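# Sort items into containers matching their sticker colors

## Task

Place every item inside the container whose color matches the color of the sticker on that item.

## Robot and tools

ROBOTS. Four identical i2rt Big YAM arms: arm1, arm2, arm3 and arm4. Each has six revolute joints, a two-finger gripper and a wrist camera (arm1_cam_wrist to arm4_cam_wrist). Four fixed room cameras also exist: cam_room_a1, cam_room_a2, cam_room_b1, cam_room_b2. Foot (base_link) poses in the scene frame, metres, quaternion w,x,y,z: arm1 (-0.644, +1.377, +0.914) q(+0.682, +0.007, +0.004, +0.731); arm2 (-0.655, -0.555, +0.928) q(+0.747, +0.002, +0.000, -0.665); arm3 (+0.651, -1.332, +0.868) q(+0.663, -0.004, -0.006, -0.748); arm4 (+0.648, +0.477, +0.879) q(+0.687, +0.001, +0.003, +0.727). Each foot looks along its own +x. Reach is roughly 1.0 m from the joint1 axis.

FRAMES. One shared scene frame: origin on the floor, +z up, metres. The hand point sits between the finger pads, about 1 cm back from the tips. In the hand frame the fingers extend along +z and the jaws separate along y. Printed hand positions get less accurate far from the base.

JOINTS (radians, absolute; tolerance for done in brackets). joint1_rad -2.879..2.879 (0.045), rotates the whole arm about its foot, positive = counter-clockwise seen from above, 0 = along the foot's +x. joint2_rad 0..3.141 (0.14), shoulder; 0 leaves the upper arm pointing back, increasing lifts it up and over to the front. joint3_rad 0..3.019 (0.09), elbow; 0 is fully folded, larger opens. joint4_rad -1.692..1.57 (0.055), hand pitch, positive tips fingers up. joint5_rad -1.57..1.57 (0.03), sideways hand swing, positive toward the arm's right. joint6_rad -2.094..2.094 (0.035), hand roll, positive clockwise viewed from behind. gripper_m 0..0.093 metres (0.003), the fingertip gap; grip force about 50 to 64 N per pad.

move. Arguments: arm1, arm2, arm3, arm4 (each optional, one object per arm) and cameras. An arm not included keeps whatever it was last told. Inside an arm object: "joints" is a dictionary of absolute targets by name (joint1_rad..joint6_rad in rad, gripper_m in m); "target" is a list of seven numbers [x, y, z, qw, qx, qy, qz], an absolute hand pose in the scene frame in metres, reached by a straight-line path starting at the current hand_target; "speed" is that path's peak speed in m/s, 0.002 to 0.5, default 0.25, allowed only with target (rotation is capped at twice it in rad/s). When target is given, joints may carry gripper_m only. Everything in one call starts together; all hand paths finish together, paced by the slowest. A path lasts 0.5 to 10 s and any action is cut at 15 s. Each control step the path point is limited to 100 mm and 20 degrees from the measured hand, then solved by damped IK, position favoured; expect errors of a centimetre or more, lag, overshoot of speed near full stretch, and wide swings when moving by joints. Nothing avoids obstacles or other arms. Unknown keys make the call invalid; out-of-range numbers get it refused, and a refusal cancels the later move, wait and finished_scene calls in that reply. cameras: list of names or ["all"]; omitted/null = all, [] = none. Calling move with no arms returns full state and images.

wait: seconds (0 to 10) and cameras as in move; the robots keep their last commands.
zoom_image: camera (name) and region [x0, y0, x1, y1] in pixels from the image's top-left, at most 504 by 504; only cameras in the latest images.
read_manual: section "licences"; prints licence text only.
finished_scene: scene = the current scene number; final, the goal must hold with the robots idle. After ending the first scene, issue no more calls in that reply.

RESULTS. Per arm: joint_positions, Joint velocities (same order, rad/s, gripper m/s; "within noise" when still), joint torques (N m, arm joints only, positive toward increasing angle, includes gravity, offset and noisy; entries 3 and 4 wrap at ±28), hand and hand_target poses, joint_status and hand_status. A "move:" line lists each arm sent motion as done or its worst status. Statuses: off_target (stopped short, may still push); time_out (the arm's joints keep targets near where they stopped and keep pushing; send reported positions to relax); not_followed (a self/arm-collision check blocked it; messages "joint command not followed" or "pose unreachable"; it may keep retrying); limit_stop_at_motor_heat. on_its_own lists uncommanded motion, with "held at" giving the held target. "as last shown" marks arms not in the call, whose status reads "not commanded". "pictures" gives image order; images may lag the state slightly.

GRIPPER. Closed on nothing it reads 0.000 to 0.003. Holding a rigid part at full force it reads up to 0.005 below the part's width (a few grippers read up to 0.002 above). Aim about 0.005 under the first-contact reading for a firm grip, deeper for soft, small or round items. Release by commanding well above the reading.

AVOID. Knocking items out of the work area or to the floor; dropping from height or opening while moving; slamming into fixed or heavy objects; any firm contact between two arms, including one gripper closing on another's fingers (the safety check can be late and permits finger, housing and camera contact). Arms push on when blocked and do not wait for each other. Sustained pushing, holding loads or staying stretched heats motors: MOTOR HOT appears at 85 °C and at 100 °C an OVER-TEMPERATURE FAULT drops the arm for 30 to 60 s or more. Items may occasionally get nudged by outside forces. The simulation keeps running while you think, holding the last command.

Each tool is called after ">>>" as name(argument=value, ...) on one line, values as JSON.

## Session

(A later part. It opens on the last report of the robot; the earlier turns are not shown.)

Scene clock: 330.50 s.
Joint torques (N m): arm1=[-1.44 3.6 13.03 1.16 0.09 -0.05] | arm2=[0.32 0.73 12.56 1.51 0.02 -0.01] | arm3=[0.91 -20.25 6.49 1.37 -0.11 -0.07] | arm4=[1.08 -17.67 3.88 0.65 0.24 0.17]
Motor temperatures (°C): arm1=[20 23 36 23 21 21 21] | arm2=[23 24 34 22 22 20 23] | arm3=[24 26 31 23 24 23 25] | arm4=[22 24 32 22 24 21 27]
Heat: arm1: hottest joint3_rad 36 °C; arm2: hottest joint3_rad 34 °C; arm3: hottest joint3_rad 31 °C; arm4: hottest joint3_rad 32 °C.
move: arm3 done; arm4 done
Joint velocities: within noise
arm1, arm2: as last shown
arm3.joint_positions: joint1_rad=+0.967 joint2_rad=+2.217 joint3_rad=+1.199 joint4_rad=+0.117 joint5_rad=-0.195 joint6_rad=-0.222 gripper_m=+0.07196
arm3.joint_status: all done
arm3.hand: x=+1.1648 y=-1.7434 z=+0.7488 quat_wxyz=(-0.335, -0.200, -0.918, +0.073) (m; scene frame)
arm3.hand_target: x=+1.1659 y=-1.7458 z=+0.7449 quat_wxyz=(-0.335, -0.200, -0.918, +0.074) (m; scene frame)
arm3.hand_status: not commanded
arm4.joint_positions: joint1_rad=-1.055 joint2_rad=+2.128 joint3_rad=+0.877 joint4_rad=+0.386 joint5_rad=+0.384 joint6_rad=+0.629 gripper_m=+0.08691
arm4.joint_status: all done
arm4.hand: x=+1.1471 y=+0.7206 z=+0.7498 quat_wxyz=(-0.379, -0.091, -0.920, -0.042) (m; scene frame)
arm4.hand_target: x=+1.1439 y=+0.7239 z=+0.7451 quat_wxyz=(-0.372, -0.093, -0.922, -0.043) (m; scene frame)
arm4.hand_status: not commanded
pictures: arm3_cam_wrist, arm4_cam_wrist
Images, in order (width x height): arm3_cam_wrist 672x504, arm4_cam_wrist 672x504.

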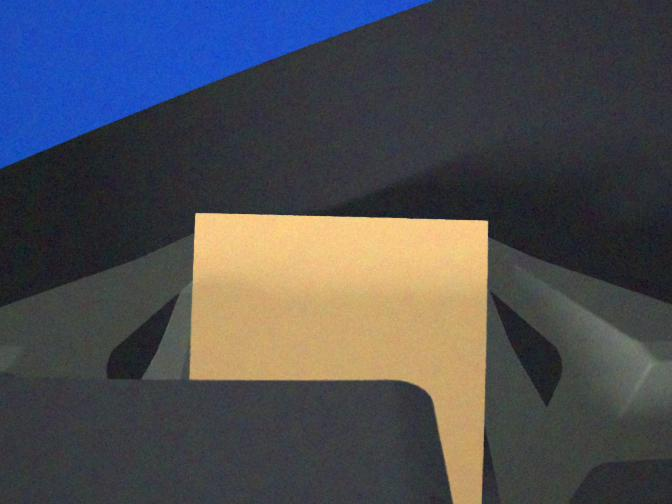

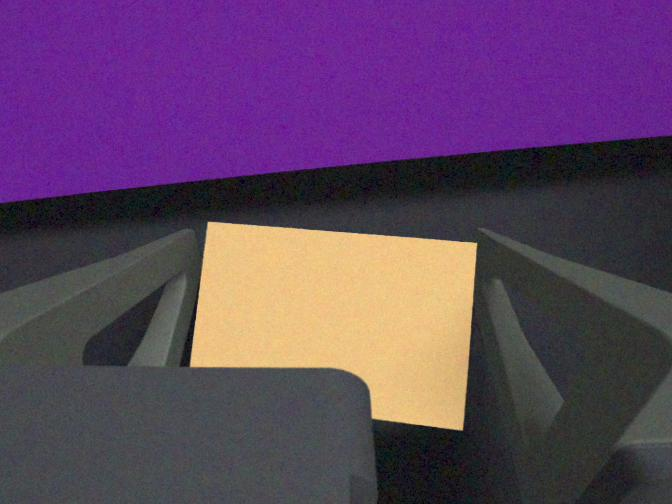

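>>> move(arm3={"target":[1.128,-1.727,0.80,0.335,0.2,0.918,-0.0739],"speed":0.1,"joints":{"gripper_m":0.078}}, arm4={"target":[1.105,0.729,0.80,0.3764,0.0910,0.9210,0.0420],"speed":0.1,"joints":{"gripper_m":0.092}}, cameras=["arm3_cam_wrist","arm4_cam_wrist"])

>>> move(arm3={"target":[1.08,-1.70,1.0,0.335,0.2,0.918,-0.0739],"speed":0.3}, arm4={"target":[1.06,0.72,1.0,0.3764,0.0910,0.9210,0.0420],"speed":0.3}, cameras=["arm3_cam_wrist","arm4_cam_wrist"])

Scene clock: 338.83 s.
Joint torques (N m): arm1=[-1.32 3.49 13 1.14 0.13 -0.06] | arm2=[0.32 0.67 12.56 1.52 0.03 -0.02] | arm3=[0.15 -20.07 5.35 0.95 -0.21 -0.12] | arm4=[0.79 -17.2 3.73 0.54 0.48 0.17]
Motor temperatures (°C): arm1=[20 23 36 23 21 21 21] | arm2=[23 24 34 22 22 20 23] | arm3=[24 26 31 23 24 23 24] | arm4=[22 24 31 22 24 21 26]
Heat: arm1: hottest joint3_rad 36 °C; arm2: hottest joint3_rad 34 °C; arm3: hottest joint3_rad 31 °C; arm4: hottest joint3_rad 31 °C.
move: arm3 done; arm4 done
Joint velocities: within noise
arm1, arm2: as last shown
arm3.joint_positions: joint1_rad=+0.957 joint2_rad=+2.053 joint3_rad=+1.069 joint4_rad=+0.086 joint5_rad=-0.207 joint6_rad=-0.235 gripper_m=+0.07794
arm3.joint_status: all done
arm3.hand: x=+1.1356 y=-1.7231 z=+0.7988 quat_wxyz=(-0.338, -0.197, -0.917, +0.073) (m; scene frame)
arm3.hand_target: x=+1.1282 y=-1.7269 z=+0.8000 quat_wxyz=(-0.335, -0.200, -0.918, +0.074) (m; scene frame)
arm3.hand_status: done (0.009 m and 0.5 deg from the pose sent, 0.065 m and 0.1 deg at the start)
arm4.joint_positions: joint1_rad=-0.990 joint2_rad=+1.959 joint3_rad=+0.776 joint4_rad=+0.294 joint5_rad=+0.422 joint6_rad=+0.675 gripper_m=+0.09189
arm4.joint_status: all done
arm4.hand: x=+1.1074 y=+0.7282 z=+0.7970 quat_wxyz=(-0.377, -0.087, -0.921, -0.041) (m; scene frame)
arm4.hand_target: x=+1.1050 y=+0.7291 z=+0.7999 quat_wxyz=(-0.376, -0.091, -0.921, -0.042) (m; scene frame)
arm4.hand_status: done (0.004 m and 0.5 deg from the pose sent, 0.066 m and 0.3 deg at the start)
pictures: arm3_cam_wrist, arm4_cam_wrist
Images, in order (width x height): arm3_cam_wrist 672x504, arm4_cam_wrist 672x504.

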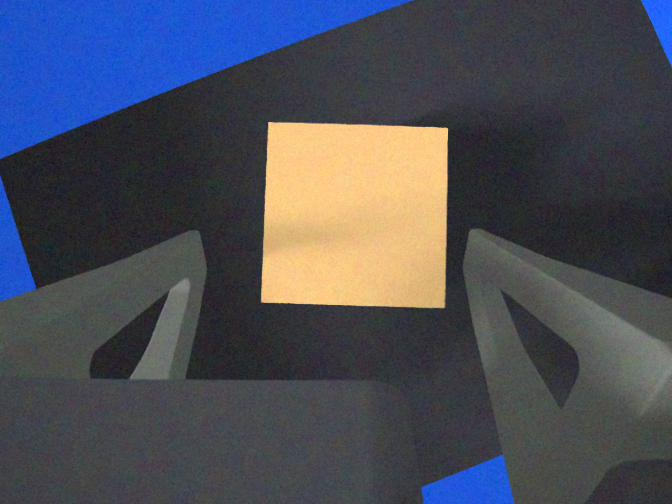

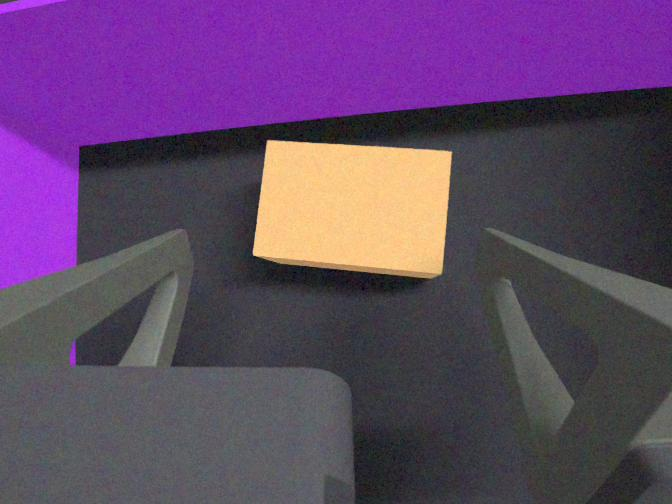

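Scene clock: 340.23 s.
Joint torques (N m): arm1=[-1.32 3.6 12.97 0.9 0.07 -0.07] | arm2=[0.38 0.73 12.56 1.55 0.02 -0.01] | arm3=[-0.03 -13.92 10.44 0.94 -0.21 -0.13] | arm4=[1.08 -10.34 10.61 0.51 0.49 0.19]
Motor temperatures (°C): arm1=[20 23 36 23 21 21 21] | arm2=[23 24 34 22 22 20 23] | arm3=[24 26 31 23 24 23 24] | arm4=[22 24 31 22 24 21 26]
Heat: arm1: hottest joint3_rad 36 °C; arm2: hottest joint3_rad 34 °C; arm3: hottest joint3_rad 31 °C; arm4: hottest joint3_rad 31 °C.
move: arm3 off_target; arm4 off_target
Joint velocities: within noise
arm1, arm2: as last shown
arm3.joint_positions: joint1_rad=+0.925 joint2_rad=+1.549 joint3_rad=+1.013 joint4_rad=-0.380 joint5_rad=-0.227 joint6_rad=-0.261 gripper_m=+0.07794
arm3.joint_status: not commanded
arm3.hand: x=+1.0798 y=-1.6894 z=+0.9956 quat_wxyz=(-0.333, -0.198, -0.919, +0.070) (m; scene frame)
arm3.hand_target: x=+1.0799 y=-1.6998 z=+1.0001 quat_wxyz=(-0.335, -0.200, -0.918, +0.074) (m; scene frame)
arm3.hand_status: off_target (0.011 m and 0.6 deg from the pose sent, 0.210 m and 0.5 deg at the start)
arm4.joint_positions: joint1_rad=-0.939 joint2_rad=+1.358 joint3_rad=+0.742 joint4_rad=-0.321 joint5_rad=+0.455 joint6_rad=+0.720 gripper_m=+0.09189
arm4.joint_status: not commanded
arm4.hand: x=+1.0497 y=+0.7080 z=+0.9852 quat_wxyz=(-0.368, -0.085, -0.925, -0.031) (m; scene frame)
arm4.hand_target: x=+1.0594 y=+0.7196 z=+1.0003 quat_wxyz=(-0.377, -0.091, -0.921, -0.042) (m; scene frame)
arm4.hand_status: off_target (0.022 m and 1.8 deg from the pose sent, 0.209 m and 0.5 deg at the start)
pictures: arm3_cam_wrist, arm4_cam_wrist
Images, in order (width x height): arm3_cam_wrist 672x504, arm4_cam_wrist 672x504.

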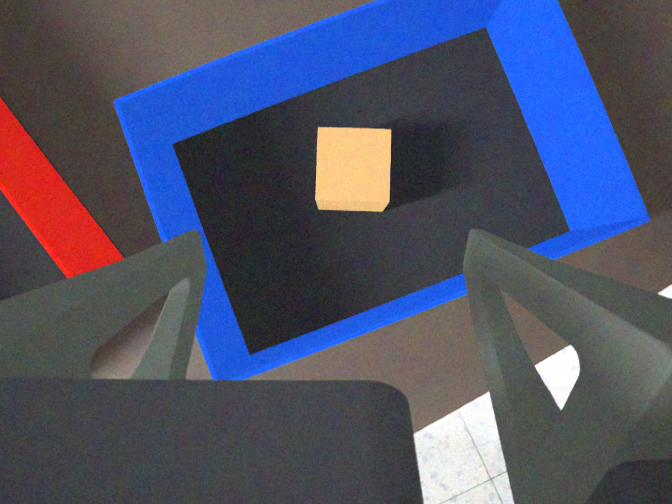

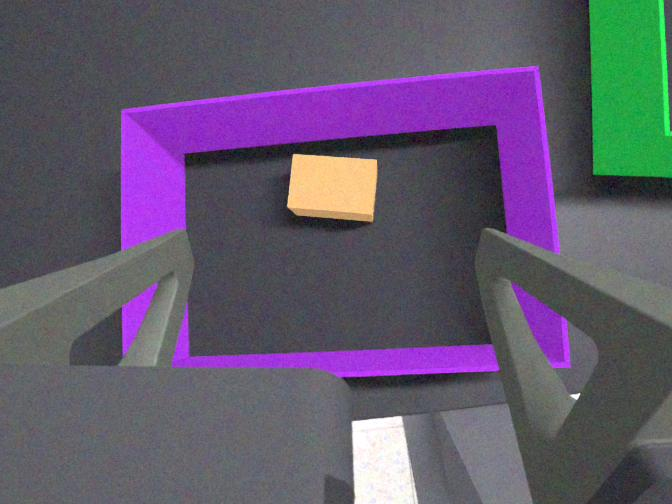

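Both items lie flat in their matching containers.

>>> finished_scene(scene=3)

The scene is finished: the task was done.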